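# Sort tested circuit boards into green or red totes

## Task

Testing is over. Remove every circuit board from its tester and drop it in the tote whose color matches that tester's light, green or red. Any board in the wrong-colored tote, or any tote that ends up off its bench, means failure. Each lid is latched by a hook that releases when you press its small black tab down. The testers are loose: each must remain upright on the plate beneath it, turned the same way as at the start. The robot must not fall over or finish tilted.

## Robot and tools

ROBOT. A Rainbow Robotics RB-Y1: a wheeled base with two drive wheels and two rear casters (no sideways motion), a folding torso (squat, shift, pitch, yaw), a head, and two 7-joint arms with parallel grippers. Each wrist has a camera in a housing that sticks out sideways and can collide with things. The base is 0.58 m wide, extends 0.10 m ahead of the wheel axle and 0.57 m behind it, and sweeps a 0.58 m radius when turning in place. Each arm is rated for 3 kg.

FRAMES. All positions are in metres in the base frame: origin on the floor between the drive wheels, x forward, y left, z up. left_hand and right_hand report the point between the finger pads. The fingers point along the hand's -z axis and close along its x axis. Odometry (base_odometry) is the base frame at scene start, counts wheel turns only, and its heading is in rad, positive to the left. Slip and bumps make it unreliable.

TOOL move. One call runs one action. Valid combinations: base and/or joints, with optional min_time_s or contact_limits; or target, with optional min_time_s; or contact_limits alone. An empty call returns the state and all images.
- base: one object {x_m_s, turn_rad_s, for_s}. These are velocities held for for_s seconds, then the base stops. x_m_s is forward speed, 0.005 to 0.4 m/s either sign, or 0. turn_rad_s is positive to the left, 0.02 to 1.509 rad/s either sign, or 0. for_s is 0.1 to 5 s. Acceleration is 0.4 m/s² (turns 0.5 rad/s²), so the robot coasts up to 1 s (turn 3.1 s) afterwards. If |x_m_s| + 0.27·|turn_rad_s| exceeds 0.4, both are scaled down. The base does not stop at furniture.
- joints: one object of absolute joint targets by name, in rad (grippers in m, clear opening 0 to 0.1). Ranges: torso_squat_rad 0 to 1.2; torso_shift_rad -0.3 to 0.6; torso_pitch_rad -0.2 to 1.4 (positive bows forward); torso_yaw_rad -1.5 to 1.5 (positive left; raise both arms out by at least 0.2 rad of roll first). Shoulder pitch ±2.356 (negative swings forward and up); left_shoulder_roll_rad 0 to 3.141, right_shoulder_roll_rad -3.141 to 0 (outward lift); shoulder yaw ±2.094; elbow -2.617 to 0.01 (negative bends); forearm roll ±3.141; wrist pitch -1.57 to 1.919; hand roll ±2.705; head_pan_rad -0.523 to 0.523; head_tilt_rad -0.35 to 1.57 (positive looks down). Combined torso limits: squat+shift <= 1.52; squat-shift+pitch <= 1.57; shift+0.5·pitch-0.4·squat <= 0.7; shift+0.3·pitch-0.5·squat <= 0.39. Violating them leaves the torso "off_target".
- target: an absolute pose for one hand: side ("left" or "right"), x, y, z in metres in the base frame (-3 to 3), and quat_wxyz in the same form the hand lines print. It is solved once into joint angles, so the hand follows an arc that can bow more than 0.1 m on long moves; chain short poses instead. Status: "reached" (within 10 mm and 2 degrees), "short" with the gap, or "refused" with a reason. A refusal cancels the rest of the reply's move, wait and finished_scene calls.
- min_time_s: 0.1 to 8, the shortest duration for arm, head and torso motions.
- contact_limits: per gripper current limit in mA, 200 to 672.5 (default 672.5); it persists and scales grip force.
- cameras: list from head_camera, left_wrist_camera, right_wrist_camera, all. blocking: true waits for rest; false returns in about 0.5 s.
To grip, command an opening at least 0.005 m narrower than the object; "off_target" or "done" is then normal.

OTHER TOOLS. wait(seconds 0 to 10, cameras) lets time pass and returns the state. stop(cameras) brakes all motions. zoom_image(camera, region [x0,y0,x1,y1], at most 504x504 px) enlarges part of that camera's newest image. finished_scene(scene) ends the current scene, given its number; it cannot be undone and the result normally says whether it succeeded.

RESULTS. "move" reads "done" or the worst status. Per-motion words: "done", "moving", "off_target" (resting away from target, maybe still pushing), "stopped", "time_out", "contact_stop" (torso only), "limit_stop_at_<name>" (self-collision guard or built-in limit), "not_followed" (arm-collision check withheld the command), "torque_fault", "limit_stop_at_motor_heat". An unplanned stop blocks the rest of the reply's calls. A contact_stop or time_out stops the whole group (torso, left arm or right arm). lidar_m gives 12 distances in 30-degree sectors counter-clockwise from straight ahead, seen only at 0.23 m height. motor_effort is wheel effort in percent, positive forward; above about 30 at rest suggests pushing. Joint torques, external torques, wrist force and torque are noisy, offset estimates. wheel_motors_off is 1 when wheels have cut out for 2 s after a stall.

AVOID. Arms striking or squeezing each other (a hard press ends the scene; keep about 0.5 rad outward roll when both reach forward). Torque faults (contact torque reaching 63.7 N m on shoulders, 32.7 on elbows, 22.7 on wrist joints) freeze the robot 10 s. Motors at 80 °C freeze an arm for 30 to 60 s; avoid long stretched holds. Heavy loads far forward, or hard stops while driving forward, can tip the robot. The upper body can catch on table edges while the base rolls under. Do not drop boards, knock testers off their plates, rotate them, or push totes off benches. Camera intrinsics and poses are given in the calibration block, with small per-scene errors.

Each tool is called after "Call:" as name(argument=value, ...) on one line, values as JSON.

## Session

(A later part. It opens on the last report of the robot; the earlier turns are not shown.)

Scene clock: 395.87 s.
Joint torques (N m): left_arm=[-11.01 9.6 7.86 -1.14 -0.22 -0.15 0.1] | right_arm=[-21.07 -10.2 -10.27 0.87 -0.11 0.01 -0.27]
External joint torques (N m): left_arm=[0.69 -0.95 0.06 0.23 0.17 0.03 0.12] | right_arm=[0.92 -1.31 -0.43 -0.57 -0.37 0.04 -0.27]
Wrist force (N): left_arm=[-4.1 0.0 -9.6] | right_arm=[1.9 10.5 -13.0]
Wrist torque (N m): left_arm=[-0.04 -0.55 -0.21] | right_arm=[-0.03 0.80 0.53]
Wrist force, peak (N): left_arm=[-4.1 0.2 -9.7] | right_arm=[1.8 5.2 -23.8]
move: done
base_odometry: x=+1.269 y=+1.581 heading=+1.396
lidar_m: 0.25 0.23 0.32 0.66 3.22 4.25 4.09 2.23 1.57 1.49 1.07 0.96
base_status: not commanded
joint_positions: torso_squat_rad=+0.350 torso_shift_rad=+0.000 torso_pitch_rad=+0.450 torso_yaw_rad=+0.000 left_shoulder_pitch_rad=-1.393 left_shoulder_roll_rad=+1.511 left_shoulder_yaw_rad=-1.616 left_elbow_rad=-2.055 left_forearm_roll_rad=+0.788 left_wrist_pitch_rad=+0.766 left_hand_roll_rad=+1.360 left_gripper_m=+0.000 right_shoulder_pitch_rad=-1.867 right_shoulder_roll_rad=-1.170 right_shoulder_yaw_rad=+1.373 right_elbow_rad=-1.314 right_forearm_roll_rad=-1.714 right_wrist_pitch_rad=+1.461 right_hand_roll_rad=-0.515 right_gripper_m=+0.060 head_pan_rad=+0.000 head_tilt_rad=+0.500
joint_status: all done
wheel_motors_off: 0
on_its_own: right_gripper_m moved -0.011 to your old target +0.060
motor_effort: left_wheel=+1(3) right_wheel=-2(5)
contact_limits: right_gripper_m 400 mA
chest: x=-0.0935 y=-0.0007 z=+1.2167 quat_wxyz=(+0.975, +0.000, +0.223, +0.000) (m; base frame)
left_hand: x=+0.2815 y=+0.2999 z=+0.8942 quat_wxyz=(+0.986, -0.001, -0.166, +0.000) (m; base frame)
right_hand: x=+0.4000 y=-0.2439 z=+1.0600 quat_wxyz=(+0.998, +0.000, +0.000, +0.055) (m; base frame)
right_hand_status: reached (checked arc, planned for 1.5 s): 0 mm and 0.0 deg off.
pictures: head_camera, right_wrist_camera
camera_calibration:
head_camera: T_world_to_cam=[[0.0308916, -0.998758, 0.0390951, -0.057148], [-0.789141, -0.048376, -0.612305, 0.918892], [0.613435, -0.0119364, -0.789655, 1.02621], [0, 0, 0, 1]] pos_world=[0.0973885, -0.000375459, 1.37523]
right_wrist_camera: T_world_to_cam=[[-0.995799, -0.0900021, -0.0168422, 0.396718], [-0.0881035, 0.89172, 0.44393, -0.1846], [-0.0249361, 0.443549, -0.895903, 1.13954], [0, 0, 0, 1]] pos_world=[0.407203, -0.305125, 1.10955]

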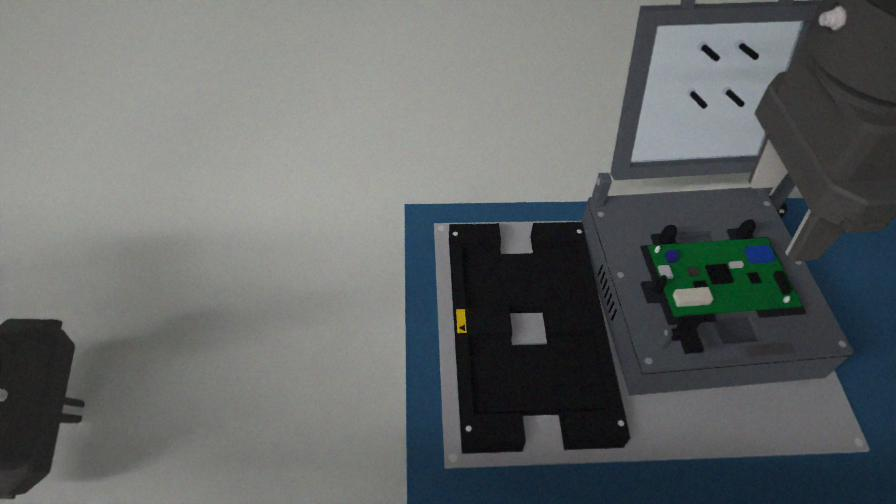

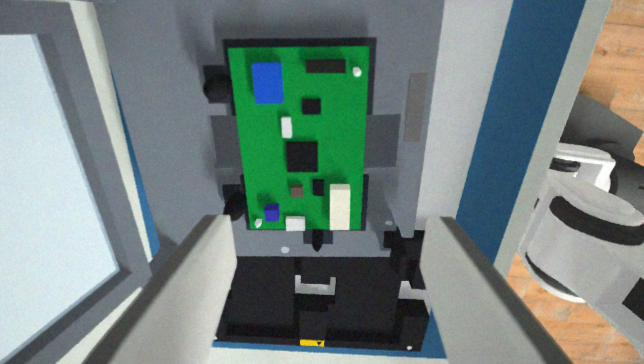

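Call:
move(joints={"right_gripper_m":0.087}, contact_limits={"right_gripper_m":672})

Call:
move(target={"side":"right","x":0.416,"y":-0.24,"z":0.975,"quat_wxyz":[0.9985,0,0,0.054]}, cameras=["right_wrist_camera"])

Call:
move(target={"side":"right","x":0.416,"y":-0.24,"z":0.932,"quat_wxyz":[0.9985,0,0,0.054]}, min_time_s=1.5)

Call:
move(joints={"right_gripper_m":0.05}, cameras=["right_wrist_camera"])

Call:
move(target={"side":"right","x":0.416,"y":-0.24,"z":0.955,"quat_wxyz":[0.9985,0,0,0.054]}, min_time_s=4, cameras=["right_wrist_camera","head_camera"])

Scene clock: 412.20 s.
Joint torques (N m): left_arm=[-11.01 9.85 7.59 -1.02 -0.26 -0.19 0.13] | right_arm=[-20.89 -9.78 -10.36 0.8 -0.2 0.14 -0.26]
External joint torques (N m): left_arm=[0.69 -0.69 -0.21 0.35 0.13 -0.01 0.15] | right_arm=[1.11 -0.89 -0.51 -0.65 -0.45 0.17 -0.26]
Wrist force (N): left_arm=[-3.9 0.3 -9.7] | right_arm=[1.9 10.5 -13.0]
Wrist torque (N m): left_arm=[-0.08 -0.55 -0.19] | right_arm=[-0.02 0.81 0.52]
Wrist force, peak (N): left_arm=[-3.9 0.3 -9.7] | right_arm=[2.2 11.0 -13.2]
move: done
base_odometry: x=+1.269 y=+1.581 heading=+1.396
lidar_m: 0.24 0.24 0.32 0.66 3.22 4.25 4.10 2.23 1.57 1.50 1.06 0.97
base_status: not commanded
joint_positions: torso_squat_rad=+0.350 torso_shift_rad=+0.000 torso_pitch_rad=+0.450 torso_yaw_rad=+0.000 left_shoulder_pitch_rad=-1.393 left_shoulder_roll_rad=+1.511 left_shoulder_yaw_rad=-1.616 left_elbow_rad=-2.055 left_forearm_roll_rad=+0.788 left_wrist_pitch_rad=+0.766 left_hand_roll_rad=+1.360 left_gripper_m=+0.000 right_shoulder_pitch_rad=-1.867 right_shoulder_roll_rad=-1.170 right_shoulder_yaw_rad=+1.373 right_elbow_rad=-1.314 right_forearm_roll_rad=-1.714 right_wrist_pitch_rad=+1.461 right_hand_roll_rad=-0.515 right_gripper_m=+0.087 head_pan_rad=+0.000 head_tilt_rad=+0.500
joint_status: all done
wheel_motors_off: 0
motor_effort: left_wheel=+1(3) right_wheel=-3(5)
contact_limits: right_gripper_m 672 mA
chest: x=-0.0935 y=-0.0007 z=+1.2167 quat_wxyz=(+0.975, +0.000, +0.223, +0.000) (m; base frame)
left_hand: x=+0.2815 y=+0.2999 z=+0.8942 quat_wxyz=(+0.986, -0.001, -0.166, +0.000) (m; base frame)
right_hand: x=+0.4000 y=-0.2439 z=+1.0600 quat_wxyz=(+0.998, +0.000, +0.000, +0.055) (m; base frame)
pictures: none

Scene clock: 413.17 s.
Joint torques (N m): left_arm=[-11.07 9.82 7.64 -1.02 -0.18 -0.2 0.16] | right_arm=[-22.24 -10.2 -8.71 1.69 0.19 0.07 0.08]
External joint torques (N m): left_arm=[0.63 -0.72 -0.16 0.35 0.21 -0.02 0.18] | right_arm=[0.94 -0.07 0.16 0.49 -0.06 0.1 0.08]
Wrist force (N): left_arm=[-4.0 0.2 -9.7] | right_arm=[2.4 10.6 -12.5]
Wrist torque (N m): left_arm=[-0.08 -0.55 -0.20] | right_arm=[-0.04 0.88 0.52]
Wrist force, peak (N): left_arm=[-3.8 0.2 -9.8] | right_arm=[2.5 11.0 -14.0]
move: done
base_odometry: x=+1.269 y=+1.581 heading=+1.396
lidar_m: 0.25 0.24 0.32 0.65 3.23 4.26 4.09 2.24 1.57 1.49 1.06 0.97
base_status: not commanded
joint_positions: torso_squat_rad=+0.350 torso_shift_rad=+0.000 torso_pitch_rad=+0.450 torso_yaw_rad=+0.000 left_shoulder_pitch_rad=-1.393 left_shoulder_roll_rad=+1.511 left_shoulder_yaw_rad=-1.616 left_elbow_rad=-2.055 left_forearm_roll_rad=+0.788 left_wrist_pitch_rad=+0.766 left_hand_roll_rad=+1.360 left_gripper_m=+0.000 right_shoulder_pitch_rad=-1.739 right_shoulder_roll_rad=-1.021 right_shoulder_yaw_rad=+1.419 right_elbow_rad=-1.136 right_forearm_roll_rad=-1.660 right_wrist_pitch_rad=+1.301 right_hand_roll_rad=-0.450 right_gripper_m=+0.087 head_pan_rad=+0.000 head_tilt_rad=+0.500
joint_status: all done
wheel_motors_off: 0
motor_effort: left_wheel=+2(3) right_wheel=-4(5)
contact_limits: right_gripper_m 672 mA
chest: x=-0.0935 y=-0.0007 z=+1.2167 quat_wxyz=(+0.975, +0.000, +0.223, +0.000) (m; base frame)
left_hand: x=+0.2815 y=+0.2999 z=+0.8942 quat_wxyz=(+0.986, -0.001, -0.166, +0.000) (m; base frame)
right_hand: x=+0.4159 y=-0.2399 z=+0.9751 quat_wxyz=(+0.999, +0.000, -0.001, +0.054) (m; base frame)
right_hand_status: reached (checked arc, planned for 0.5 s): 0 mm and 0.1 deg off.
pictures: right_wrist_camera
camera_calibration:
right_wrist_camera: T_world_to_cam=[[-0.99599, -0.0876268, -0.0180228, 0.413198], [-0.0864965, 0.891808, 0.444068, -0.149897], [-0.0228394, 0.443846, -0.895812, 1.06121], [0, 0, 0, 1]] pos_world=[0.422813, -0.301125, 1.02465]

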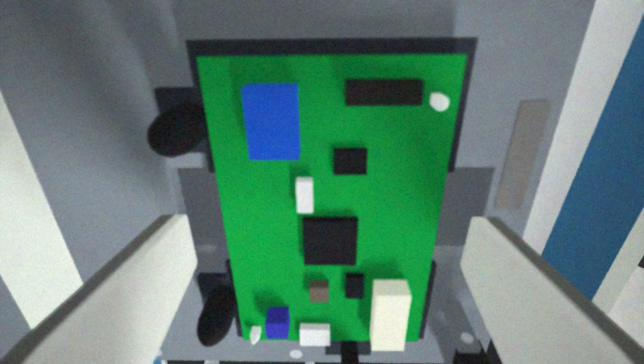

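Scene clock: 415.00 s.
Joint torques (N m): left_arm=[-11.11 9.67 7.89 -1.08 -0.2 -0.1 0.12] | right_arm=[-20.05 -8.07 -6.84 1.93 0.3 -0.34 0.36]
External joint torques (N m): left_arm=[0.59 -0.87 0.09 0.29 0.19 0.08 0.14] | right_arm=[3.28 2.45 1.42 0.79 0.05 -0.3 0.36]
Wrist force (N): left_arm=[-3.9 0.1 -9.4] | right_arm=[2.5 10.8 -12.6]
Wrist torque (N m): left_arm=[-0.07 -0.52 -0.21] | right_arm=[-0.08 0.86 0.54]
Wrist force, peak (N): left_arm=[-3.9 0.3 -9.8] | right_arm=[2.5 10.9 -13.3]
move: done
base_odometry: x=+1.269 y=+1.581 heading=+1.396
lidar_m: 0.24 0.24 0.31 0.65 3.22 4.25 4.10 2.23 1.57 1.49 1.07 0.98
base_status: not commanded
joint_positions: torso_squat_rad=+0.350 torso_shift_rad=+0.000 torso_pitch_rad=+0.450 torso_yaw_rad=+0.000 left_shoulder_pitch_rad=-1.393 left_shoulder_roll_rad=+1.511 left_shoulder_yaw_rad=-1.616 left_elbow_rad=-2.055 left_forearm_roll_rad=+0.788 left_wrist_pitch_rad=+0.766 left_hand_roll_rad=+1.360 left_gripper_m=+0.000 right_shoulder_pitch_rad=-1.673 right_shoulder_roll_rad=-0.955 right_shoulder_yaw_rad=+1.438 right_elbow_rad=-1.056 right_forearm_roll_rad=-1.640 right_wrist_pitch_rad=+1.222 right_hand_roll_rad=-0.420 right_gripper_m=+0.087 head_pan_rad=+0.000 head_tilt_rad=+0.500
joint_status: all done
wheel_motors_off: 0
motor_effort: left_wheel=+2(4) right_wheel=-3(4)
contact_limits: right_gripper_m 672 mA
chest: x=-0.0935 y=-0.0007 z=+1.2167 quat_wxyz=(+0.975, +0.000, +0.223, +0.000) (m; base frame)
left_hand: x=+0.2815 y=+0.2999 z=+0.8942 quat_wxyz=(+0.986, -0.001, -0.166, +0.000) (m; base frame)
right_hand: x=+0.4160 y=-0.2401 z=+0.9326 quat_wxyz=(+0.999, +0.000, -0.001, +0.054) (m; base frame)
right_hand_status: reached (checked arc, planned for 1.5 s): 1 mm and 0.1 deg off.
pictures: none

Scene clock: 415.90 s.
Joint torques (N m): left_arm=[-11.05 9.7 7.83 -0.96 -0.2 -0.16 0.04] | right_arm=[-20.83 -8.21 -7.25 1.91 0.39 -0.8 0.29]
External joint torques (N m): left_arm=[0.65 -0.85 0.03 0.41 0.19 0.02 0.06] | right_arm=[2.5 2.31 1.01 0.78 0.14 -0.76 0.29]
Wrist force (N): left_arm=[-3.8 0.2 -9.4] | right_arm=[-1.7 10.9 -11.1]
Wrist torque (N m): left_arm=[-0.07 -0.54 -0.20] | right_arm=[-0.02 0.86 0.57]
Wrist force, peak (N): left_arm=[-4.0 -0.1 -9.6] | right_arm=[-0.5 11.2 -13.0]
move: off_target
base_odometry: x=+1.269 y=+1.581 heading=+1.396
lidar_m: 0.24 0.24 0.31 0.66 3.22 4.25 4.10 2.23 1.57 1.48 1.07 0.97
base_status: not commanded
joint_positions: torso_squat_rad=+0.350 torso_shift_rad=+0.000 torso_pitch_rad=+0.450 torso_yaw_rad=+0.000 left_shoulder_pitch_rad=-1.393 left_shoulder_roll_rad=+1.511 left_shoulder_yaw_rad=-1.616 left_elbow_rad=-2.055 left_forearm_roll_rad=+0.788 left_wrist_pitch_rad=+0.766 left_hand_roll_rad=+1.360 left_gripper_m=+0.000 right_shoulder_pitch_rad=-1.672 right_shoulder_roll_rad=-0.955 right_shoulder_yaw_rad=+1.438 right_elbow_rad=-1.056 right_forearm_roll_rad=-1.640 right_wrist_pitch_rad=+1.222 right_hand_roll_rad=-0.420 right_gripper_m=+0.070 head_pan_rad=+0.000 head_tilt_rad=+0.500
joint_status: right_gripper_m off_target (ended at +0.070, target +0.050)
wheel_motors_off: 0
motor_effort: left_wheel=+2(4) right_wheel=-3(3)
contact_limits: right_gripper_m 672 mA
chest: x=-0.0935 y=-0.0007 z=+1.2167 quat_wxyz=(+0.975, +0.000, +0.223, +0.000) (m; base frame)
left_hand: x=+0.2815 y=+0.2999 z=+0.8943 quat_wxyz=(+0.986, -0.001, -0.166, +0.000) (m; base frame)
right_hand: x=+0.4159 y=-0.2401 z=+0.9325 quat_wxyz=(+0.999, +0.000, -0.001, +0.054) (m; base frame)
pictures: right_wrist_camera
camera_calibration:
right_wrist_camera: T_world_to_cam=[[-0.996019, -0.0871408, -0.0187699, 0.413309], [-0.0863974, 0.891911, 0.44388, -0.130627], [-0.0219389, 0.443735, -0.89589, 1.0228], [0, 0, 0, 1]] pos_world=[0.422817, -0.301326, 0.982052]

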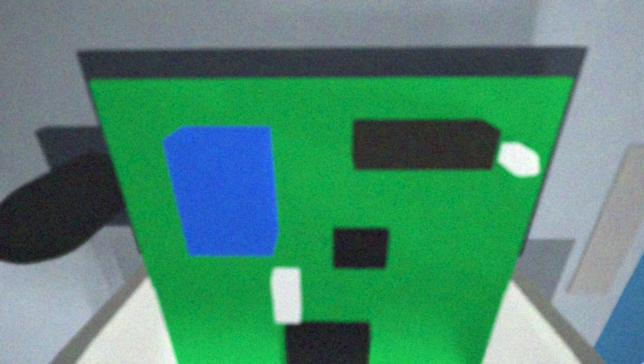

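Scene clock: 420.23 s.
Joint torques (N m): left_arm=[-10.98 9.92 7.83 -1.09 -0.18 -0.17 0.15] | right_arm=[-23.19 -11.7 -9.56 0.46 -0.31 0.26 -0.38]
External joint torques (N m): left_arm=[0.73 -0.62 0.03 0.28 0.21 0.01 0.17] | right_arm=[0.08 -1.37 -0.98 -0.71 -0.56 0.29 -0.38]
Wrist force (N): left_arm=[-3.9 0.1 -9.7] | right_arm=[2.2 10.6 -13.3]
Wrist torque (N m): left_arm=[-0.07 -0.54 -0.20] | right_arm=[-0.04 0.83 0.52]
Wrist force, peak (N): left_arm=[-4.0 0.1 -9.9] | right_arm=[2.4 11.2 -15.2]
move: done
base_odometry: x=+1.269 y=+1.581 heading=+1.396
lidar_m: 0.25 0.24 0.32 0.66 3.23 4.25 4.10 2.24 1.57 1.49 1.07 0.97
base_status: not commanded
joint_positions: torso_squat_rad=+0.350 torso_shift_rad=+0.000 torso_pitch_rad=+0.450 torso_yaw_rad=+0.000 left_shoulder_pitch_rad=-1.393 left_shoulder_roll_rad=+1.511 left_shoulder_yaw_rad=-1.616 left_elbow_rad=-2.055 left_forearm_roll_rad=+0.788 left_wrist_pitch_rad=+0.766 left_hand_roll_rad=+1.360 left_gripper_m=+0.000 right_shoulder_pitch_rad=-1.708 right_shoulder_roll_rad=-0.990 right_shoulder_yaw_rad=+1.429 right_elbow_rad=-1.099 right_forearm_roll_rad=-1.651 right_wrist_pitch_rad=+1.265 right_hand_roll_rad=-0.435 right_gripper_m=+0.070 head_pan_rad=+0.000 head_tilt_rad=+0.500
joint_status: all done
wheel_motors_off: 0
motor_effort: left_wheel=+3(4) right_wheel=-2(4)
contact_limits: right_gripper_m 672 mA
chest: x=-0.0935 y=-0.0007 z=+1.2167 quat_wxyz=(+0.975, +0.000, +0.223, +0.000) (m; base frame)
left_hand: x=+0.2815 y=+0.2999 z=+0.8943 quat_wxyz=(+0.986, -0.001, -0.166, +0.000) (m; base frame)
right_hand: x=+0.4159 y=-0.2399 z=+0.9548 quat_wxyz=(+0.999, +0.000, +0.000, +0.054) (m; base frame)
right_hand_status: reached (checked arc, planned for 4.0 s): 0 mm and 0.0 deg off.
pictures: head_camera, right_wrist_camera
camera_calibration:
head_camera: T_world_to_cam=[[0.0309682, -0.998753, 0.0391622, -0.0572444], [-0.789051, -0.0484794, -0.612412, 0.918952], [0.613547, -0.0119357, -0.789568, 1.02614], [0, 0, 0, 1]] pos_world=[0.0972882, -0.000375082, 1.37523]
right_wrist_camera: T_world_to_cam=[[-0.995983, -0.0879902, -0.0166144, 0.411496], [-0.0862016, 0.89192, 0.443901, -0.140788], [-0.0242402, 0.44355, -0.895922, 1.04364], [0, 0, 0, 1]] pos_world=[0.423005, -0.301127, 1.00435]

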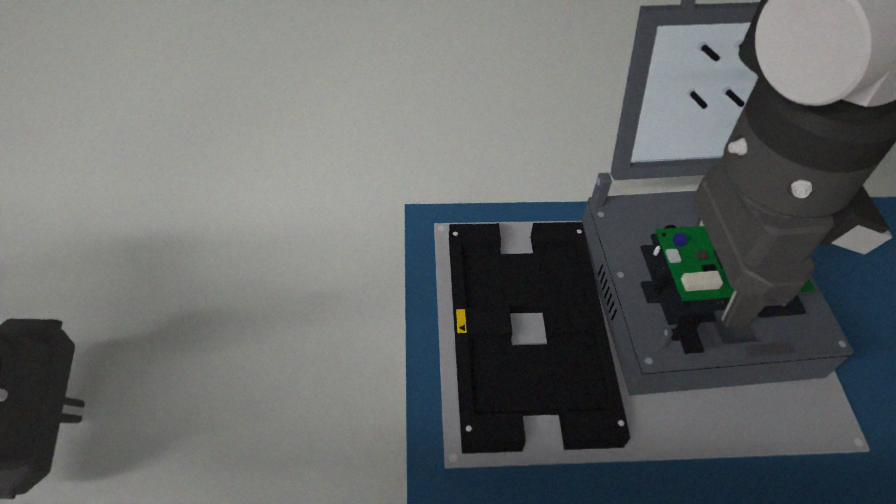

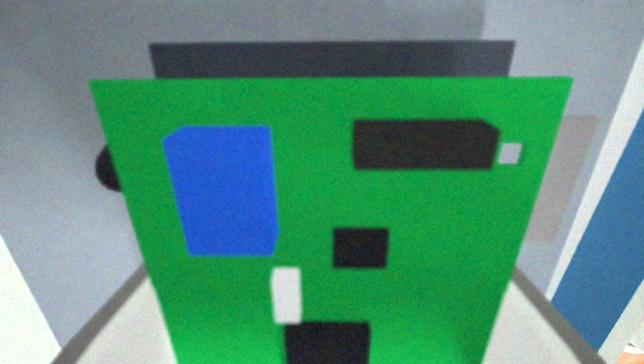

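Call:
move(target={"side":"right","x":0.40,"y":-0.25,"z":1.1,"quat_wxyz":[0.9985,0,0,0.054]}, min_time_s=2)

Call:
move(base={"x_m_s":-0.25,"for_s":2.4}, cameras=["head_camera"])

Call:
move(base={"turn_rad_s":0.6,"for_s":4.36}, joints={"torso_pitch_rad":0.2,"head_tilt_rad":0.5})

Call:
move(base={"x_m_s":0.4,"for_s":5}, cameras=["head_camera","right_wrist_camera"])

Scene clock: 436.10 s.
Joint torques (N m): left_arm=[-10.97 9.97 7.66 -0.92 -0.21 -0.12 0.17] | right_arm=[-21.33 -9.51 -10.7 1.02 -0.26 0.17 -0.32]
External joint torques (N m): left_arm=[0.73 -0.58 -0.14 0.45 0.18 0.06 0.19] | right_arm=[0.48 -1.31 -0.93 -0.58 -0.52 0.2 -0.32]
Wrist force (N): left_arm=[-3.8 0.2 -9.4] | right_arm=[2.3 10.9 -13.3]
Wrist torque (N m): left_arm=[-0.08 -0.53 -0.19] | right_arm=[-0.06 0.83 0.52]
Wrist force, peak (N): left_arm=[-4.1 0.4 -9.7] | right_arm=[2.5 11.0 -13.6]
move: done
base_odometry: x=+1.269 y=+1.581 heading=+1.396
lidar_m: 0.26 0.24 0.31 0.65 3.22 4.26 4.10 2.23 1.57 1.49 1.06 0.97
base_status: not commanded
joint_positions: torso_squat_rad=+0.350 torso_shift_rad=+0.000 torso_pitch_rad=+0.450 torso_yaw_rad=+0.000 left_shoulder_pitch_rad=-1.393 left_shoulder_roll_rad=+1.511 left_shoulder_yaw_rad=-1.616 left_elbow_rad=-2.055 left_forearm_roll_rad=+0.788 left_wrist_pitch_rad=+0.766 left_hand_roll_rad=+1.360 left_gripper_m=+0.000 right_shoulder_pitch_rad=-1.935 right_shoulder_roll_rad=-1.199 right_shoulder_yaw_rad=+1.352 right_elbow_rad=-1.297 right_forearm_roll_rad=-1.746 right_wrist_pitch_rad=+1.548 right_hand_roll_rad=-0.494 right_gripper_m=+0.070 head_pan_rad=+0.000 head_tilt_rad=+0.500
joint_status: all done
wheel_motors_off: 0
motor_effort: left_wheel=+3(4) right_wheel=-2(4)
contact_limits: right_gripper_m 672 mA
chest: x=-0.0935 y=-0.0007 z=+1.2167 quat_wxyz=(+0.975, +0.000, +0.223, +0.000) (m; base frame)
left_hand: x=+0.2815 y=+0.2999 z=+0.8943 quat_wxyz=(+0.986, -0.001, -0.166, +0.000) (m; base frame)
right_hand: x=+0.4000 y=-0.2499 z=+1.0999 quat_wxyz=(+0.999, +0.000, +0.000, +0.054) (m; base frame)
right_hand_status: reached (checked arc, planned for 2.0 s): 0 mm and 0.0 deg off.
pictures: none

Scene clock: 439.83 s.
Joint torques (N m): left_arm=[-10.89 9.9 8.07 -1.16 -0.14 -0.1 0.09] | right_arm=[-20.71 -8.61 -10.12 1.62 -0.05 -0.01 -0.34]
External joint torques (N m): left_arm=[0.82 -0.65 0.27 0.21 0.25 0.08 0.11] | right_arm=[1.1 -0.4 -0.34 0.03 -0.31 0.02 -0.34]
Wrist force (N): left_arm=[-4.0 0.0 -9.5] | right_arm=[2.1 10.8 -13.3]
Wrist torque (N m): left_arm=[-0.04 -0.55 -0.20] | right_arm=[-0.06 0.85 0.52]
Wrist force, peak (N): left_arm=[-4.0 0.1 -9.8] | right_arm=[2.3 11.1 -13.6]
move: done
base_odometry: x=+1.164 y=+0.990 heading=+1.397
lidar_m: 0.83 0.85 1.31 2.87 3.19 3.67 3.50 2.26 1.60 1.52 1.36 1.49
base_status: done (sent for 2.4 of 2.4 s)
joint_positions: torso_squat_rad=+0.350 torso_shift_rad=+0.000 torso_pitch_rad=+0.450 torso_yaw_rad=+0.000 left_shoulder_pitch_rad=-1.393 left_shoulder_roll_rad=+1.511 left_shoulder_yaw_rad=-1.616 left_elbow_rad=-2.055 left_forearm_roll_rad=+0.788 left_wrist_pitch_rad=+0.766 left_hand_roll_rad=+1.360 left_gripper_m=+0.000 right_shoulder_pitch_rad=-1.935 right_shoulder_roll_rad=-1.199 right_shoulder_yaw_rad=+1.352 right_elbow_rad=-1.297 right_forearm_roll_rad=-1.746 right_wrist_pitch_rad=+1.548 right_hand_roll_rad=-0.494 right_gripper_m=+0.070 head_pan_rad=+0.000 head_tilt_rad=+0.500
joint_status: not commanded
wheel_motors_off: 0
motor_effort: left_wheel=+6(22) right_wheel=-3(22)
contact_limits: right_gripper_m 672 mA
chest: x=-0.0935 y=-0.0007 z=+1.2167 quat_wxyz=(+0.975, +0.000, +0.223, +0.000) (m; base frame)
left_hand: x=+0.2815 y=+0.2999 z=+0.8943 quat_wxyz=(+0.986, -0.001, -0.166, +0.000) (m; base frame)
right_hand: x=+0.4000 y=-0.2499 z=+1.1000 quat_wxyz=(+0.999, +0.000, +0.000, +0.054) (m; base frame)
pictures: head_camera
camera_calibration:
head_camera: T_world_to_cam=[[0.030966, -0.998753, 0.0391605, -0.0572418], [-0.789051, -0.0484765, -0.612412, 0.918952], [0.613547, -0.0119357, -0.789568, 1.02614], [0, 0, 0, 1]] pos_world=[0.0972882, -0.000375092, 1.37523]

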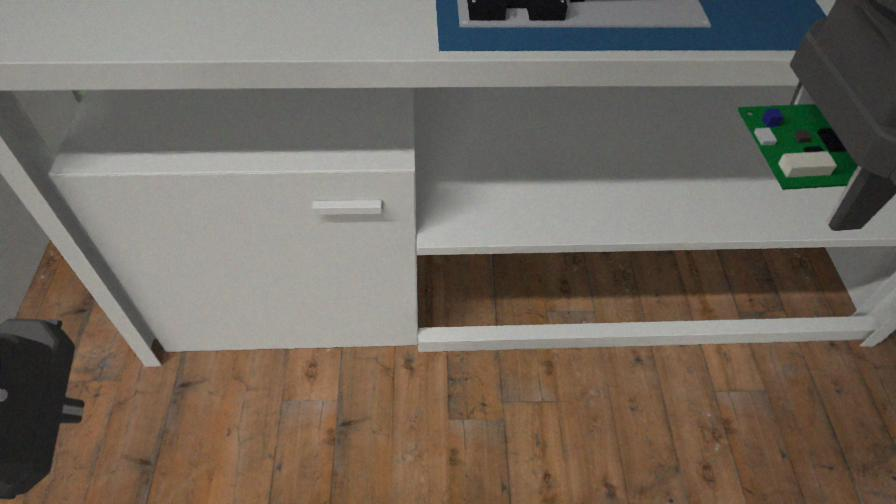

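Scene clock: 445.70 s.
Joint torques (N m): left_arm=[-13.2 8.29 9.31 0.54 -0.46 -0.23 0.12] | right_arm=[-20.1 -6.63 -9.96 2.36 0.2 -0.33 -0.33]
External joint torques (N m): left_arm=[0.73 -0.65 -0.08 0.28 0.23 0.04 0.15] | right_arm=[1.32 -0.47 -0.39 -0.18 -0.34 0.12 -0.35]
Wrist force (N): left_arm=[-5.4 0.3 -8.8] | right_arm=[0.4 11.1 -13.4]
Wrist torque (N m): left_arm=[-0.08 -0.63 -0.18] | right_arm=[-0.07 0.75 0.53]
Wrist force, peak (N): left_arm=[-3.9 0.0 -10.0] | right_arm=[1.9 10.8 -14.0]
move: done
base_odometry: x=+1.164 y=+0.990 heading=-2.267
lidar_m: 3.68 3.48 2.26 1.58 1.49 1.36 1.47 0.86 0.88 1.34 2.86 3.20
base_status: done (sent for 4.37 of 4.37 s)
joint_positions: torso_squat_rad=+0.350 torso_shift_rad=+0.000 torso_pitch_rad=+0.200 torso_yaw_rad=+0.000 left_shoulder_pitch_rad=-1.393 left_shoulder_roll_rad=+1.511 left_shoulder_yaw_rad=-1.616 left_elbow_rad=-2.055 left_forearm_roll_rad=+0.788 left_wrist_pitch_rad=+0.766 left_hand_roll_rad=+1.360 left_gripper_m=+0.000 right_shoulder_pitch_rad=-1.935 right_shoulder_roll_rad=-1.199 right_shoulder_yaw_rad=+1.352 right_elbow_rad=-1.297 right_forearm_roll_rad=-1.746 right_wrist_pitch_rad=+1.548 right_hand_roll_rad=-0.494 right_gripper_m=+0.070 head_pan_rad=+0.000 head_tilt_rad=+0.500
joint_status: all done
wheel_motors_off: 0
motor_effort: left_wheel=+0(27) right_wheel=+3(27)
contact_limits: right_gripper_m 672 mA
chest: x=-0.1667 y=-0.0007 z=+1.2413 quat_wxyz=(+0.995, +0.000, +0.100, +0.000) (m; base frame)
left_hand: x=+0.2765 y=+0.2999 z=+1.0217 quat_wxyz=(+0.958, -0.001, -0.287, -0.001) (m; base frame)
right_hand: x=+0.3404 y=-0.2500 z=+1.2504 quat_wxyz=(+0.991, -0.007, -0.125, +0.054) (m; base frame)
pictures: none

Scene clock: 452.07 s.
Joint torques (N m): left_arm=[-13.11 8.15 9.32 0.52 -0.42 -0.23 0.14] | right_arm=[-20.03 -6.58 -9.7 2.39 0.23 -0.45 -0.27]
External joint torques (N m): left_arm=[0.83 -0.79 -0.07 0.26 0.26 0.03 0.17] | right_arm=[1.39 -0.42 -0.13 -0.15 -0.31 0 -0.29]
Wrist force (N): left_arm=[-5.2 0.1 -8.7] | right_arm=[0.4 10.9 -13.0]
Wrist torque (N m): left_arm=[-0.04 -0.60 -0.19] | right_arm=[-0.05 0.73 0.52]
Wrist force, peak (N): left_arm=[-5.3 0.2 -9.3] | right_arm=[0.4 11.1 -13.6]
move: done
base_odometry: x=-0.118 y=-0.545 heading=-2.267
lidar_m: 2.40 1.77 1.82 2.40 2.58 2.65 2.68 2.53 2.79 2.14 2.02 2.07
base_status: done (sent for 5 of 5 s)
joint_positions: torso_squat_rad=+0.350 torso_shift_rad=+0.000 torso_pitch_rad=+0.200 torso_yaw_rad=+0.000 left_shoulder_pitch_rad=-1.393 left_shoulder_roll_rad=+1.511 left_shoulder_yaw_rad=-1.616 left_elbow_rad=-2.055 left_forearm_roll_rad=+0.788 left_wrist_pitch_rad=+0.766 left_hand_roll_rad=+1.360 left_gripper_m=+0.000 right_shoulder_pitch_rad=-1.935 right_shoulder_roll_rad=-1.199 right_shoulder_yaw_rad=+1.352 right_elbow_rad=-1.297 right_forearm_roll_rad=-1.746 right_wrist_pitch_rad=+1.548 right_hand_roll_rad=-0.494 right_gripper_m=+0.070 head_pan_rad=+0.000 head_tilt_rad=+0.500
joint_status: not commanded
wheel_motors_off: 0
motor_effort: left_wheel=+1(28) right_wheel=-2(29)
contact_limits: right_gripper_m 672 mA
chest: x=-0.1666 y=-0.0007 z=+1.2413 quat_wxyz=(+0.995, +0.000, +0.100, +0.000) (m; base frame)
left_hand: x=+0.2766 y=+0.2999 z=+1.0216 quat_wxyz=(+0.958, -0.001, -0.287, -0.001) (m; base frame)
right_hand: x=+0.3405 y=-0.2500 z=+1.2504 quat_wxyz=(+0.991, -0.007, -0.125, +0.054) (m; base frame)
pictures: head_camera, right_wrist_camera
camera_calibration:
head_camera: T_world_to_cam=[[0.0201171, -0.998761, 0.0455077, -0.0655853], [-0.613087, -0.0482779, -0.788539, 1.12439], [0.789759, -0.0120371, -0.613299, 0.900946], [0, 0, 0, 1]] pos_world=[-0.0208613, -0.000375983, 1.44216]
right_wrist_camera: T_world_to_cam=[[-0.960823, -0.0877725, -0.262898, 0.636397], [-0.193362, 0.891845, 0.40893, -0.189305], [0.198572, 0.443744, -0.873877, 1.20771], [0, 0, 0, 1]] pos_world=[0.335044, -0.311226, 1.30011]

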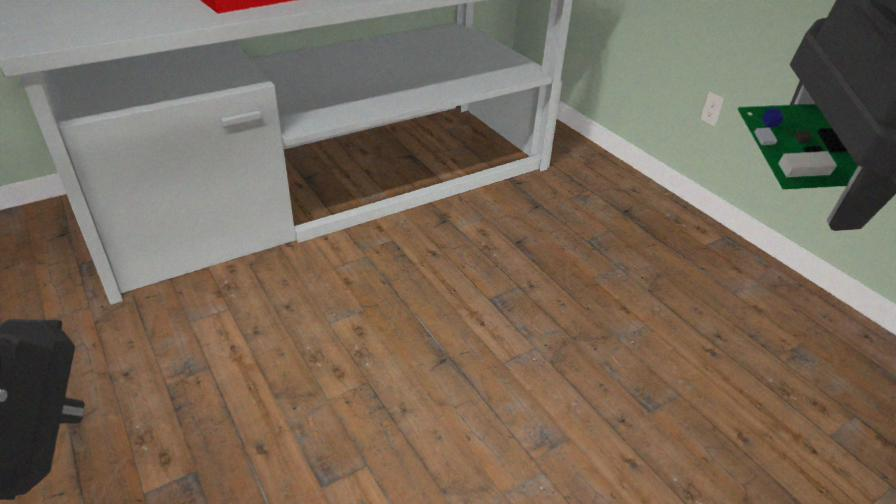

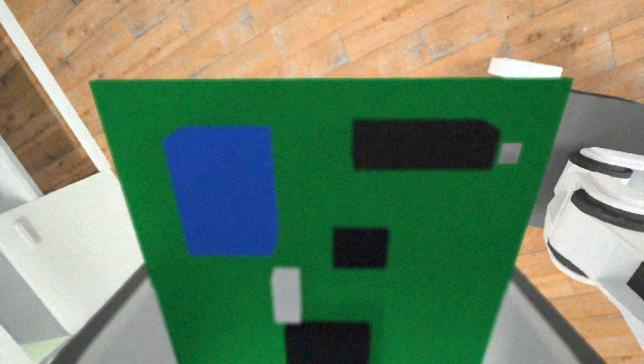

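Call:
move(base={"turn_rad_s":0.3,"for_s":1.02})

Call:
move(base={"x_m_s":0.3,"for_s":3.2}, joints={"head_tilt_rad":0.45})

Call:
move(base={"turn_rad_s":0.2,"for_s":1.07}, cameras=["head_camera"])

Scene clock: 460.73 s.
Joint torques (N m): left_arm=[-13.19 8.3 9.18 0.47 -0.44 -0.27 0.09] | right_arm=[-19.8 -6.54 -9.67 2.51 0.19 -0.43 -0.2]
External joint torques (N m): left_arm=[0.75 -0.64 -0.2 0.2 0.24 0 0.12] | right_arm=[1.61 -0.38 -0.1 -0.03 -0.35 0.02 -0.21]
Wrist force (N): left_arm=[-5.3 0.1 -8.9] | right_arm=[0.4 11.0 -12.6]
Wrist torque (N m): left_arm=[-0.03 -0.62 -0.18] | right_arm=[-0.06 0.73 0.51]
Wrist force, peak (N): left_arm=[-5.3 0.2 -9.1] | right_arm=[0.5 11.4 -13.3]
move: done
base_odometry: x=-0.118 y=-0.545 heading=-1.957
lidar_m: 1.81 1.78 2.37 2.59 2.59 2.98 2.50 2.81 2.39 2.03 2.02 2.34
base_status: done (sent for 1.03 of 1.03 s)
joint_positions: torso_squat_rad=+0.350 torso_shift_rad=+0.000 torso_pitch_rad=+0.200 torso_yaw_rad=+0.000 left_shoulder_pitch_rad=-1.393 left_shoulder_roll_rad=+1.511 left_shoulder_yaw_rad=-1.616 left_elbow_rad=-2.055 left_forearm_roll_rad=+0.788 left_wrist_pitch_rad=+0.766 left_hand_roll_rad=+1.360 left_gripper_m=+0.000 right_shoulder_pitch_rad=-1.935 right_shoulder_roll_rad=-1.199 right_shoulder_yaw_rad=+1.352 right_elbow_rad=-1.297 right_forearm_roll_rad=-1.746 right_wrist_pitch_rad=+1.548 right_hand_roll_rad=-0.494 right_gripper_m=+0.070 head_pan_rad=+0.000 head_tilt_rad=+0.500
joint_status: not commanded
wheel_motors_off: 0
motor_effort: left_wheel=-1(27) right_wheel=+2(28)
contact_limits: right_gripper_m 672 mA
chest: x=-0.1666 y=-0.0007 z=+1.2413 quat_wxyz=(+0.995, +0.000, +0.100, +0.000) (m; base frame)
left_hand: x=+0.2766 y=+0.2998 z=+1.0216 quat_wxyz=(+0.958, -0.001, -0.287, -0.001) (m; base frame)
right_hand: x=+0.3405 y=-0.2500 z=+1.2504 quat_wxyz=(+0.991, -0.007, -0.125, +0.054) (m; base frame)
pictures: none

Scene clock: 465.03 s.
Joint torques (N m): left_arm=[-13.06 8.16 9.36 0.48 -0.44 -0.26 0.15] | right_arm=[-19.73 -6.53 -9.46 2.29 0.19 -0.39 -0.23]
External joint torques (N m): left_arm=[0.87 -0.79 -0.02 0.22 0.24 0 0.18] | right_arm=[1.69 -0.36 0.11 -0.25 -0.35 0.06 -0.24]
Wrist force (N): left_arm=[-5.5 0.0 -8.7] | right_arm=[0.7 10.8 -13.0]
Wrist torque (N m): left_arm=[-0.02 -0.64 -0.18] | right_arm=[-0.05 0.77 0.51]
Wrist force, peak (N): left_arm=[-5.6 0.1 -9.0] | right_arm=[0.8 11.2 -13.4]
move: done
base_odometry: x=-0.479 y=-1.434 heading=-1.957
lidar_m: 0.88 0.88 1.09 2.01 2.81 3.28 3.46 3.61 2.10 1.77 1.76 1.62
base_status: done (sent for 3.2 of 3.2 s)
joint_positions: torso_squat_rad=+0.350 torso_shift_rad=+0.000 torso_pitch_rad=+0.200 torso_yaw_rad=+0.000 left_shoulder_pitch_rad=-1.393 left_shoulder_roll_rad=+1.511 left_shoulder_yaw_rad=-1.616 left_elbow_rad=-2.055 left_forearm_roll_rad=+0.788 left_wrist_pitch_rad=+0.766 left_hand_roll_rad=+1.360 left_gripper_m=+0.000 right_shoulder_pitch_rad=-1.935 right_shoulder_roll_rad=-1.199 right_shoulder_yaw_rad=+1.352 right_elbow_rad=-1.297 right_forearm_roll_rad=-1.746 right_wrist_pitch_rad=+1.548 right_hand_roll_rad=-0.494 right_gripper_m=+0.070 head_pan_rad=+0.000 head_tilt_rad=+0.450
joint_status: all done
wheel_motors_off: 0
motor_effort: left_wheel=-2(29) right_wheel=-1(28)
contact_limits: right_gripper_m 672 mA
chest: x=-0.1665 y=-0.0007 z=+1.2413 quat_wxyz=(+0.995, +0.000, +0.100, +0.000) (m; base frame)
left_hand: x=+0.2766 y=+0.2998 z=+1.0216 quat_wxyz=(+0.958, -0.001, -0.287, -0.001) (m; base frame)
right_hand: x=+0.3405 y=-0.2500 z=+1.2503 quat_wxyz=(+0.991, -0.007, -0.125, +0.054) (m; base frame)
pictures: none

Scene clock: 466.80 s.
Joint torques (N m): left_arm=[-13.02 8.09 9.47 0.57 -0.46 -0.24 0.24] | right_arm=[-19.74 -6.52 -9.74 2.41 0.24 -0.44 -0.31]
External joint torques (N m): left_arm=[0.91 -0.85 0.09 0.31 0.22 0.03 0.27] | right_arm=[1.67 -0.36 -0.18 -0.13 -0.3 0.01 -0.33]
Wrist force (N): left_arm=[-4.9 0.1 -8.7] | right_arm=[0.5 10.8 -12.9]
Wrist torque (N m): left_arm=[-0.03 -0.58 -0.19] | right_arm=[-0.04 0.73 0.51]
Wrist force, peak (N): left_arm=[-5.4 0.3 -9.0] | right_arm=[0.4 11.2 -13.4]
move: done
base_odometry: x=-0.479 y=-1.434 heading=-1.744
lidar_m: 0.88 0.90 2.02 2.56 2.90 3.63 3.47 2.70 1.90 1.79 1.61 1.65
base_status: done (sent for 1.07 of 1.07 s)
joint_positions: torso_squat_rad=+0.350 torso_shift_rad=+0.000 torso_pitch_rad=+0.200 torso_yaw_rad=+0.000 left_shoulder_pitch_rad=-1.393 left_shoulder_roll_rad=+1.511 left_shoulder_yaw_rad=-1.616 left_elbow_rad=-2.055 left_forearm_roll_rad=+0.788 left_wrist_pitch_rad=+0.766 left_hand_roll_rad=+1.360 left_gripper_m=+0.000 right_shoulder_pitch_rad=-1.935 right_shoulder_roll_rad=-1.199 right_shoulder_yaw_rad=+1.352 right_elbow_rad=-1.297 right_forearm_roll_rad=-1.746 right_wrist_pitch_rad=+1.548 right_hand_roll_rad=-0.494 right_gripper_m=+0.070 head_pan_rad=+0.000 head_tilt_rad=+0.450
joint_status: not commanded
wheel_motors_off: 0
motor_effort: left_wheel=-4(27) right_wheel=+0(26)
contact_limits: right_gripper_m 672 mA
chest: x=-0.1665 y=-0.0007 z=+1.2413 quat_wxyz=(+0.995, +0.000, +0.100, +0.000) (m; base frame)
left_hand: x=+0.2766 y=+0.2998 z=+1.0216 quat_wxyz=(+0.958, -0.001, -0.287, -0.001) (m; base frame)
right_hand: x=+0.3405 y=-0.2500 z=+1.2504 quat_wxyz=(+0.991, -0.007, -0.125, +0.054) (m; base frame)
pictures: head_camera
camera_calibration:
head_camera: T_world_to_cam=[[0.01782, -0.998761, 0.0464557, -0.0672835], [-0.572955, -0.0482783, -0.818164, 1.17102], [0.819393, -0.0120373, -0.573105, 0.846479], [0, 0, 0, 1]] pos_world=[-0.0214586, -0.000475982, 1.44633]

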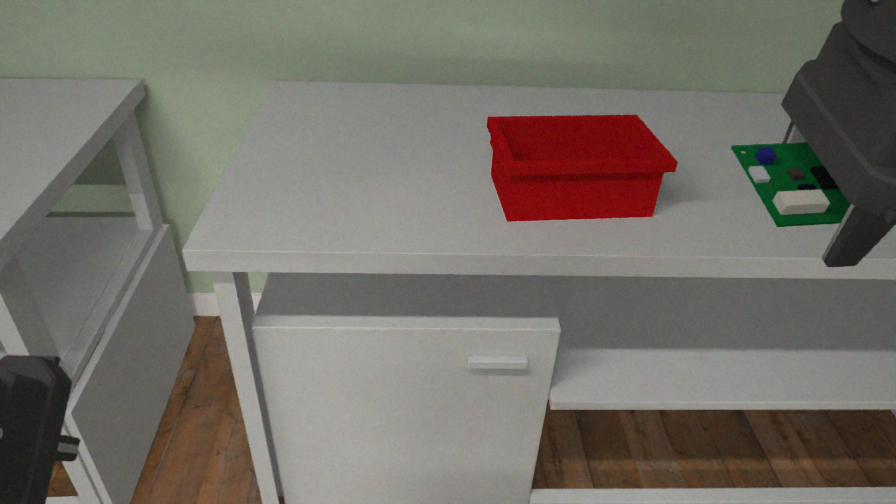

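Call:
move(base={"x_m_s":0.2,"for_s":2.85}, joints={"head_tilt_rad":0.6}, cameras=["head_camera"])

Call:
move(target={"side":"right","x":0.47,"y":-0.245,"z":1.1,"quat_wxyz":[0.9985,0,0,0.054]}, min_time_s=2.5, cameras=["head_camera"])

Scene clock: 482.43 s.
Joint torques (N m): left_arm=[-13.15 8.34 9.17 0.56 -0.36 -0.22 0.12] | right_arm=[-20 -6.45 -9.64 2.37 0.21 -0.44 -0.3]
External joint torques (N m): left_arm=[0.79 -0.61 -0.21 0.3 0.33 0.05 0.15] | right_arm=[1.42 -0.28 -0.07 -0.17 -0.33 0.01 -0.31]
Wrist force (N): left_arm=[-5.3 0.0 -8.8] | right_arm=[0.5 10.7 -13.1]
Wrist torque (N m): left_arm=[-0.03 -0.61 -0.19] | right_arm=[-0.03 0.73 0.51]
Wrist force, peak (N): left_arm=[-5.4 0.2 -9.0] | right_arm=[0.5 11.3 -13.3]
move: done
base_odometry: x=-0.578 y=-1.999 heading=-1.744
lidar_m: 0.30 0.32 0.42 1.88 2.92 3.87 4.04 2.65 1.87 1.36 1.37 0.33
base_status: done (sent for 2.87 of 2.87 s)
joint_positions: torso_squat_rad=+0.350 torso_shift_rad=+0.000 torso_pitch_rad=+0.200 torso_yaw_rad=+0.000 left_shoulder_pitch_rad=-1.393 left_shoulder_roll_rad=+1.511 left_shoulder_yaw_rad=-1.616 left_elbow_rad=-2.055 left_forearm_roll_rad=+0.788 left_wrist_pitch_rad=+0.766 left_hand_roll_rad=+1.360 left_gripper_m=+0.000 right_shoulder_pitch_rad=-1.935 right_shoulder_roll_rad=-1.199 right_shoulder_yaw_rad=+1.352 right_elbow_rad=-1.297 right_forearm_roll_rad=-1.746 right_wrist_pitch_rad=+1.548 right_hand_roll_rad=-0.494 right_gripper_m=+0.070 head_pan_rad=+0.000 head_tilt_rad=+0.600
joint_status: all done
wheel_motors_off: 0
motor_effort: left_wheel=+0(26) right_wheel=-3(27)
contact_limits: right_gripper_m 672 mA
chest: x=-0.1665 y=-0.0007 z=+1.2413 quat_wxyz=(+0.995, +0.000, +0.100, +0.000) (m; base frame)
left_hand: x=+0.2766 y=+0.2998 z=+1.0216 quat_wxyz=(+0.958, -0.001, -0.287, -0.001) (m; base frame)
right_hand: x=+0.3405 y=-0.2500 z=+1.2503 quat_wxyz=(+0.991, -0.007, -0.125, +0.054) (m; base frame)
pictures: head_camera
camera_calibration:
head_camera: T_world_to_cam=[[0.0247023, -0.998758, 0.0432732, -0.0619118], [-0.688769, -0.0483766, -0.723365, 1.02302], [0.72456, -0.0119364, -0.689108, 1.00274], [0, 0, 0, 1]] pos_world=[-0.0203936, -0.000375457, 1.4337]

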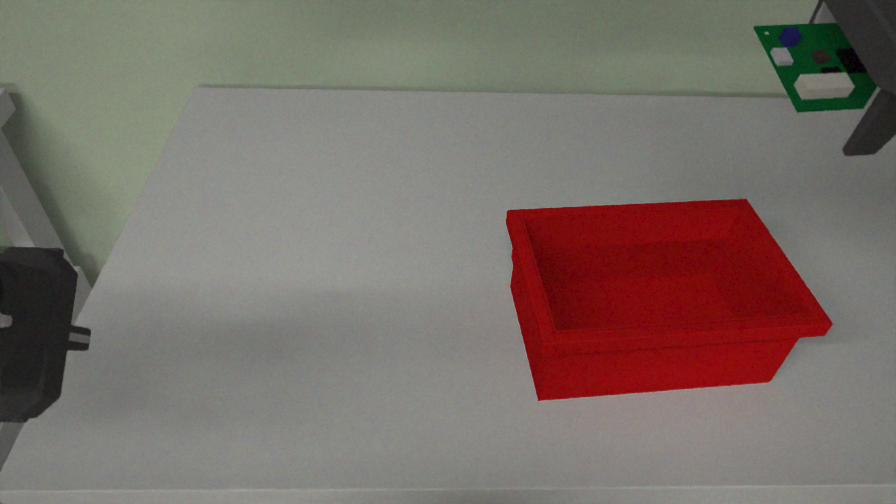

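Scene clock: 485.27 s.
Joint torques (N m): left_arm=[-13.08 8.24 9.25 0.45 -0.48 -0.2 0.13] | right_arm=[-24.82 -8.59 -1.61 2.51 0.41 -1.11 0.13]
External joint torques (N m): left_arm=[0.85 -0.7 -0.13 0.19 0.21 0.07 0.16] | right_arm=[2.76 1.47 1.02 0.73 0.04 -0.31 0.11]
Wrist force (N): left_arm=[-5.4 0.1 -8.7] | right_arm=[-0.5 11.2 -12.6]
Wrist torque (N m): left_arm=[-0.05 -0.63 -0.19] | right_arm=[-0.10 0.67 0.49]
Wrist force, peak (N): left_arm=[-5.4 -0.1 -9.1] | right_arm=[-0.1 11.3 -13.1]
move: short
base_odometry: x=-0.578 y=-1.999 heading=-1.744
lidar_m: 0.31 0.32 0.42 1.88 2.92 3.87 4.03 2.65 1.86 1.37 1.38 0.33
base_status: not commanded
joint_positions: torso_squat_rad=+0.350 torso_shift_rad=+0.000 torso_pitch_rad=+0.200 torso_yaw_rad=+0.000 left_shoulder_pitch_rad=-1.393 left_shoulder_roll_rad=+1.511 left_shoulder_yaw_rad=-1.616 left_elbow_rad=-2.055 left_forearm_roll_rad=+0.788 left_wrist_pitch_rad=+0.766 left_hand_roll_rad=+1.360 left_gripper_m=+0.000 right_shoulder_pitch_rad=-1.716 right_shoulder_roll_rad=-0.578 right_shoulder_yaw_rad=+1.405 right_elbow_rad=-0.267 right_forearm_roll_rad=-1.695 right_wrist_pitch_rad=+1.163 right_hand_roll_rad=-0.001 right_gripper_m=+0.070 head_pan_rad=+0.000 head_tilt_rad=+0.600
joint_status: all done
wheel_motors_off: 0
motor_effort: left_wheel=+0(2) right_wheel=-3(4)
contact_limits: right_gripper_m 672 mA
chest: x=-0.1665 y=-0.0007 z=+1.2413 quat_wxyz=(+0.995, +0.000, +0.100, +0.000) (m; base frame)
left_hand: x=+0.2766 y=+0.2998 z=+1.0216 quat_wxyz=(+0.958, -0.001, -0.287, -0.001) (m; base frame)
right_hand: x=+0.4693 y=-0.2450 z=+1.1004 quat_wxyz=(+0.981, -0.017, -0.187, +0.053) (m; base frame)
right_hand_status: short (checked arc, as near as the solve gets, planned for 2.5 s): 1 mm and 21.6 deg off. The place is met; only the turn is off.
pictures: head_camera
camera_calibration:
head_camera: T_world_to_cam=[[0.0247023, -0.998758, 0.0432732, -0.0619118], [-0.688769, -0.0483766, -0.723365, 1.02302], [0.72456, -0.0119364, -0.689108, 1.00274], [0, 0, 0, 1]] pos_world=[-0.0203936, -0.000375457, 1.4337]

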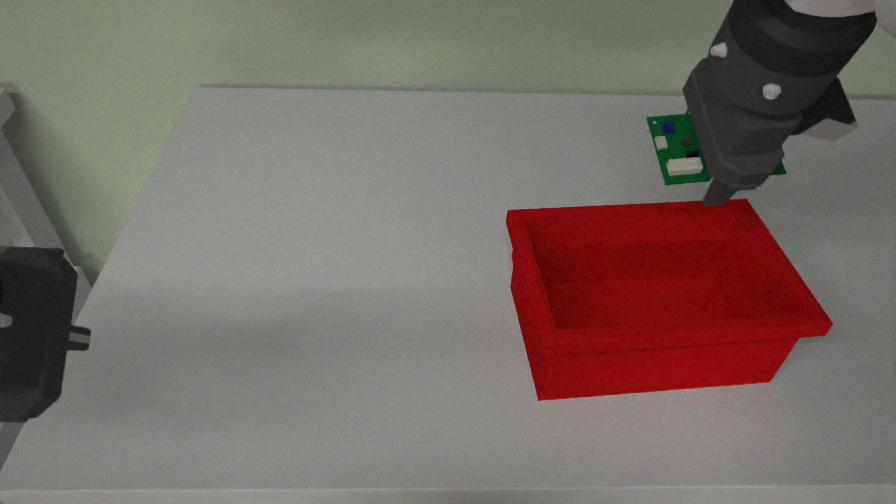

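Call:
move(target={"side":"right","x":0.34,"y":-0.25,"z":1.25,"quat_wxyz":[0.991,-0.007,-0.125,0.054]}, min_time_s=2)

Call:
move(joints={"torso_pitch_rad":0.45}, min_time_s=2)

Call:
move(target={"side":"right","x":0.475,"y":-0.243,"z":1.03,"quat_wxyz":[1,0,0,0]}, min_time_s=2, cameras=["head_camera","right_wrist_camera"])

Scene clock: 496.57 s.
Joint torques (N m): left_arm=[-13.05 8.39 9.4 0.41 -0.38 -0.25 0.12] | right_arm=[-20.09 -6.19 -10.03 1.86 0.15 -0.55 -0.02]
External joint torques (N m): left_arm=[0.89 -0.55 0.02 0.15 0.31 0.02 0.15] | right_arm=[1.34 0.12 -0.43 -0.55 -0.39 -0.11 -0.03]
Wrist force (N): left_arm=[-5.2 0.2 -9.0] | right_arm=[0.3 11.0 -13.1]
Wrist torque (N m): left_arm=[-0.06 -0.61 -0.19] | right_arm=[-0.07 0.72 0.52]
Wrist force, peak (N): left_arm=[-5.2 -0.1 -9.2] | right_arm=[-0.7 11.5 -13.8]
move: done
base_odometry: x=-0.578 y=-1.999 heading=-1.744
lidar_m: 0.30 0.31 0.41 1.87 2.92 3.86 4.03 2.65 1.86 1.38 1.38 0.33
base_status: not commanded
joint_positions: torso_squat_rad=+0.350 torso_shift_rad=+0.000 torso_pitch_rad=+0.200 torso_yaw_rad=+0.000 left_shoulder_pitch_rad=-1.393 left_shoulder_roll_rad=+1.511 left_shoulder_yaw_rad=-1.616 left_elbow_rad=-2.055 left_forearm_roll_rad=+0.788 left_wrist_pitch_rad=+0.766 left_hand_roll_rad=+1.360 left_gripper_m=+0.000 right_shoulder_pitch_rad=-1.920 right_shoulder_roll_rad=-1.199 right_shoulder_yaw_rad=+1.327 right_elbow_rad=-1.301 right_forearm_roll_rad=-1.734 right_wrist_pitch_rad=+1.558 right_hand_roll_rad=-0.496 right_gripper_m=+0.070 head_pan_rad=+0.000 head_tilt_rad=+0.600
joint_status: all done
wheel_motors_off: 0
motor_effort: left_wheel=+1(2) right_wheel=-1(4)
contact_limits: right_gripper_m 672 mA
chest: x=-0.1666 y=-0.0007 z=+1.2413 quat_wxyz=(+0.995, +0.000, +0.100, +0.000) (m; base frame)
left_hand: x=+0.2766 y=+0.2998 z=+1.0216 quat_wxyz=(+0.958, -0.001, -0.287, -0.001) (m; base frame)
right_hand: x=+0.3399 y=-0.2499 z=+1.2501 quat_wxyz=(+0.991, -0.007, -0.124, +0.054) (m; base frame)
right_hand_status: reached (checked arc, planned for 2.0 s): 0 mm and 0.1 deg off.
pictures: none

Scene clock: 498.87 s.
Joint torques (N m): left_arm=[-11.01 9.84 7.93 -1.11 -0.15 -0.19 0.17] | right_arm=[-20.63 -8.25 -10.19 1.39 -0.08 -0.07 -0.03]
External joint torques (N m): left_arm=[0.69 -0.71 0.13 0.26 0.24 -0.01 0.19] | right_arm=[1.15 0.1 -0.38 -0.08 -0.34 -0.04 -0.03]
Wrist force (N): left_arm=[-3.7 0.0 -9.5] | right_arm=[2.0 10.4 -13.1]
Wrist torque (N m): left_arm=[-0.06 -0.52 -0.19] | right_arm=[0.00 0.82 0.52]
Wrist force, peak (N): left_arm=[-4.5 0.4 -9.6] | right_arm=[1.9 10.9 -13.9]
move: done
base_odometry: x=-0.578 y=-1.999 heading=-1.744
lidar_m: 0.31 0.32 0.42 1.89 2.92 3.87 4.04 2.65 1.86 1.36 1.38 0.33
base_status: not commanded
joint_positions: torso_squat_rad=+0.350 torso_shift_rad=+0.000 torso_pitch_rad=+0.450 torso_yaw_rad=+0.000 left_shoulder_pitch_rad=-1.393 left_shoulder_roll_rad=+1.511 left_shoulder_yaw_rad=-1.616 left_elbow_rad=-2.055 left_forearm_roll_rad=+0.788 left_wrist_pitch_rad=+0.766 left_hand_roll_rad=+1.360 left_gripper_m=+0.000 right_shoulder_pitch_rad=-1.920 right_shoulder_roll_rad=-1.199 right_shoulder_yaw_rad=+1.327 right_elbow_rad=-1.301 right_forearm_roll_rad=-1.734 right_wrist_pitch_rad=+1.558 right_hand_roll_rad=-0.496 right_gripper_m=+0.070 head_pan_rad=+0.000 head_tilt_rad=+0.600
joint_status: all done
wheel_motors_off: 0
motor_effort: left_wheel=+0(2) right_wheel=-2(4)
contact_limits: right_gripper_m 672 mA
chest: x=-0.0935 y=-0.0007 z=+1.2167 quat_wxyz=(+0.975, +0.000, +0.223, +0.000) (m; base frame)
left_hand: x=+0.2815 y=+0.2999 z=+0.8942 quat_wxyz=(+0.986, -0.001, -0.166, +0.000) (m; base frame)
right_hand: x=+0.3995 y=-0.2498 z=+1.1000 quat_wxyz=(+0.998, +0.000, +0.000, +0.055) (m; base frame)
pictures: none

Scene clock: 501.20 s.
Joint torques (N m): left_arm=[-11.12 9.65 7.77 -1.14 -0.18 -0.09 0.16] | right_arm=[-23.25 -8.06 -3.36 2 0.33 -0.27 0.21]
External joint torques (N m): left_arm=[0.59 -0.89 -0.02 0.23 0.21 0.09 0.18] | right_arm=[3.09 1.54 0.82 0.85 0.06 -0.21 0.21]
Wrist force (N): left_arm=[-4.1 0.1 -9.4] | right_arm=[2.0 10.7 -13.1]
Wrist torque (N m): left_arm=[-0.06 -0.58 -0.20] | right_arm=[-0.03 0.83 0.53]
Wrist force, peak (N): left_arm=[-4.0 -0.1 -9.8] | right_arm=[2.3 10.9 -13.6]
move: done
base_odometry: x=-0.578 y=-1.999 heading=-1.744
lidar_m: 0.31 0.32 0.41 1.88 2.92 3.87 4.04 2.64 1.86 1.38 1.37 0.33
base_status: not commanded
joint_positions: torso_squat_rad=+0.350 torso_shift_rad=+0.000 torso_pitch_rad=+0.450 torso_yaw_rad=+0.000 left_shoulder_pitch_rad=-1.393 left_shoulder_roll_rad=+1.511 left_shoulder_yaw_rad=-1.616 left_elbow_rad=-2.055 left_forearm_roll_rad=+0.788 left_wrist_pitch_rad=+0.766 left_hand_roll_rad=+1.360 left_gripper_m=+0.000 right_shoulder_pitch_rad=-1.888 right_shoulder_roll_rad=-0.734 right_shoulder_yaw_rad=+1.361 right_elbow_rad=-0.451 right_forearm_roll_rad=-1.684 right_wrist_pitch_rad=+1.482 right_hand_roll_rad=-0.192 right_gripper_m=+0.070 head_pan_rad=+0.000 head_tilt_rad=+0.600
joint_status: all done
wheel_motors_off: 0
motor_effort: left_wheel=+1(3) right_wheel=-3(4)
contact_limits: right_gripper_m 672 mA
chest: x=-0.0935 y=-0.0007 z=+1.2167 quat_wxyz=(+0.975, +0.000, +0.223, +0.000) (m; base frame)
left_hand: x=+0.2815 y=+0.2999 z=+0.8942 quat_wxyz=(+0.986, -0.001, -0.166, +0.000) (m; base frame)
right_hand: x=+0.4745 y=-0.2429 z=+1.0304 quat_wxyz=(+1.000, +0.000, -0.004, +0.000) (m; base frame)
right_hand_status: reached (checked arc, planned for 2.0 s): 1 mm and 0.5 deg off.
pictures: head_camera, right_wrist_camera
camera_calibration:
head_camera: T_world_to_cam=[[0.0347741, -0.998754, 0.0357898, -0.0526268], [-0.846236, -0.0484775, -0.530598, 0.806311], [0.531672, -0.0118356, -0.846868, 1.10669], [0, 0, 0, 1]] pos_world=[0.0957612, -0.000374923, 1.36693]
right_wrist_camera: T_world_to_cam=[[-0.999465, 0.020784, -0.0252628, 0.507761], [0.0073918, 0.895748, 0.444502, -0.210771], [0.0318676, 0.444077, -0.895422, 1.08702], [0, 0, 0, 1]] pos_world=[0.474407, -0.304476, 1.07986]

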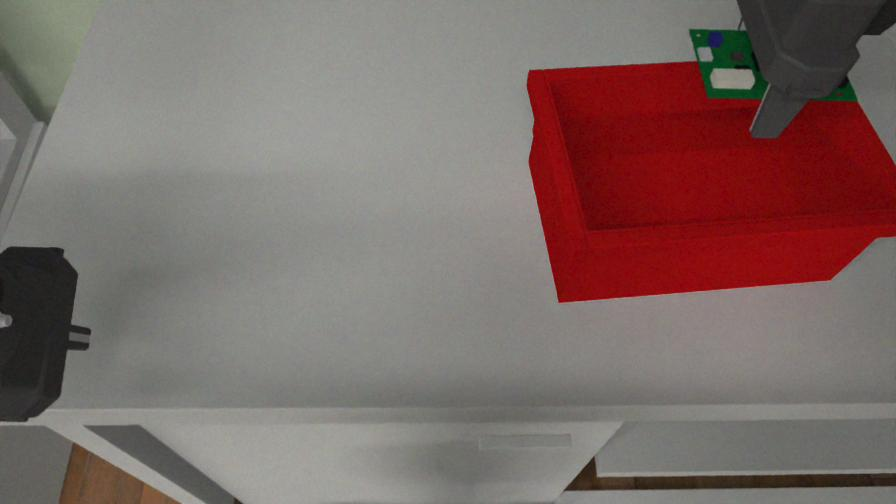

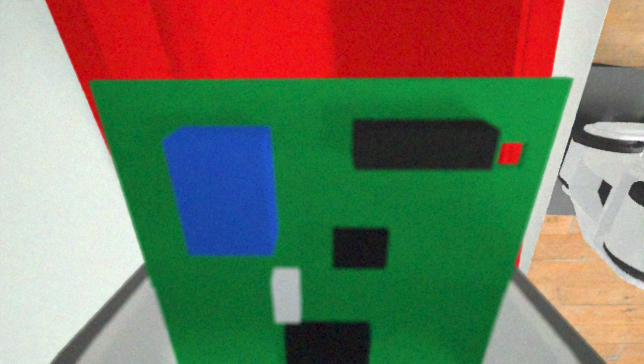

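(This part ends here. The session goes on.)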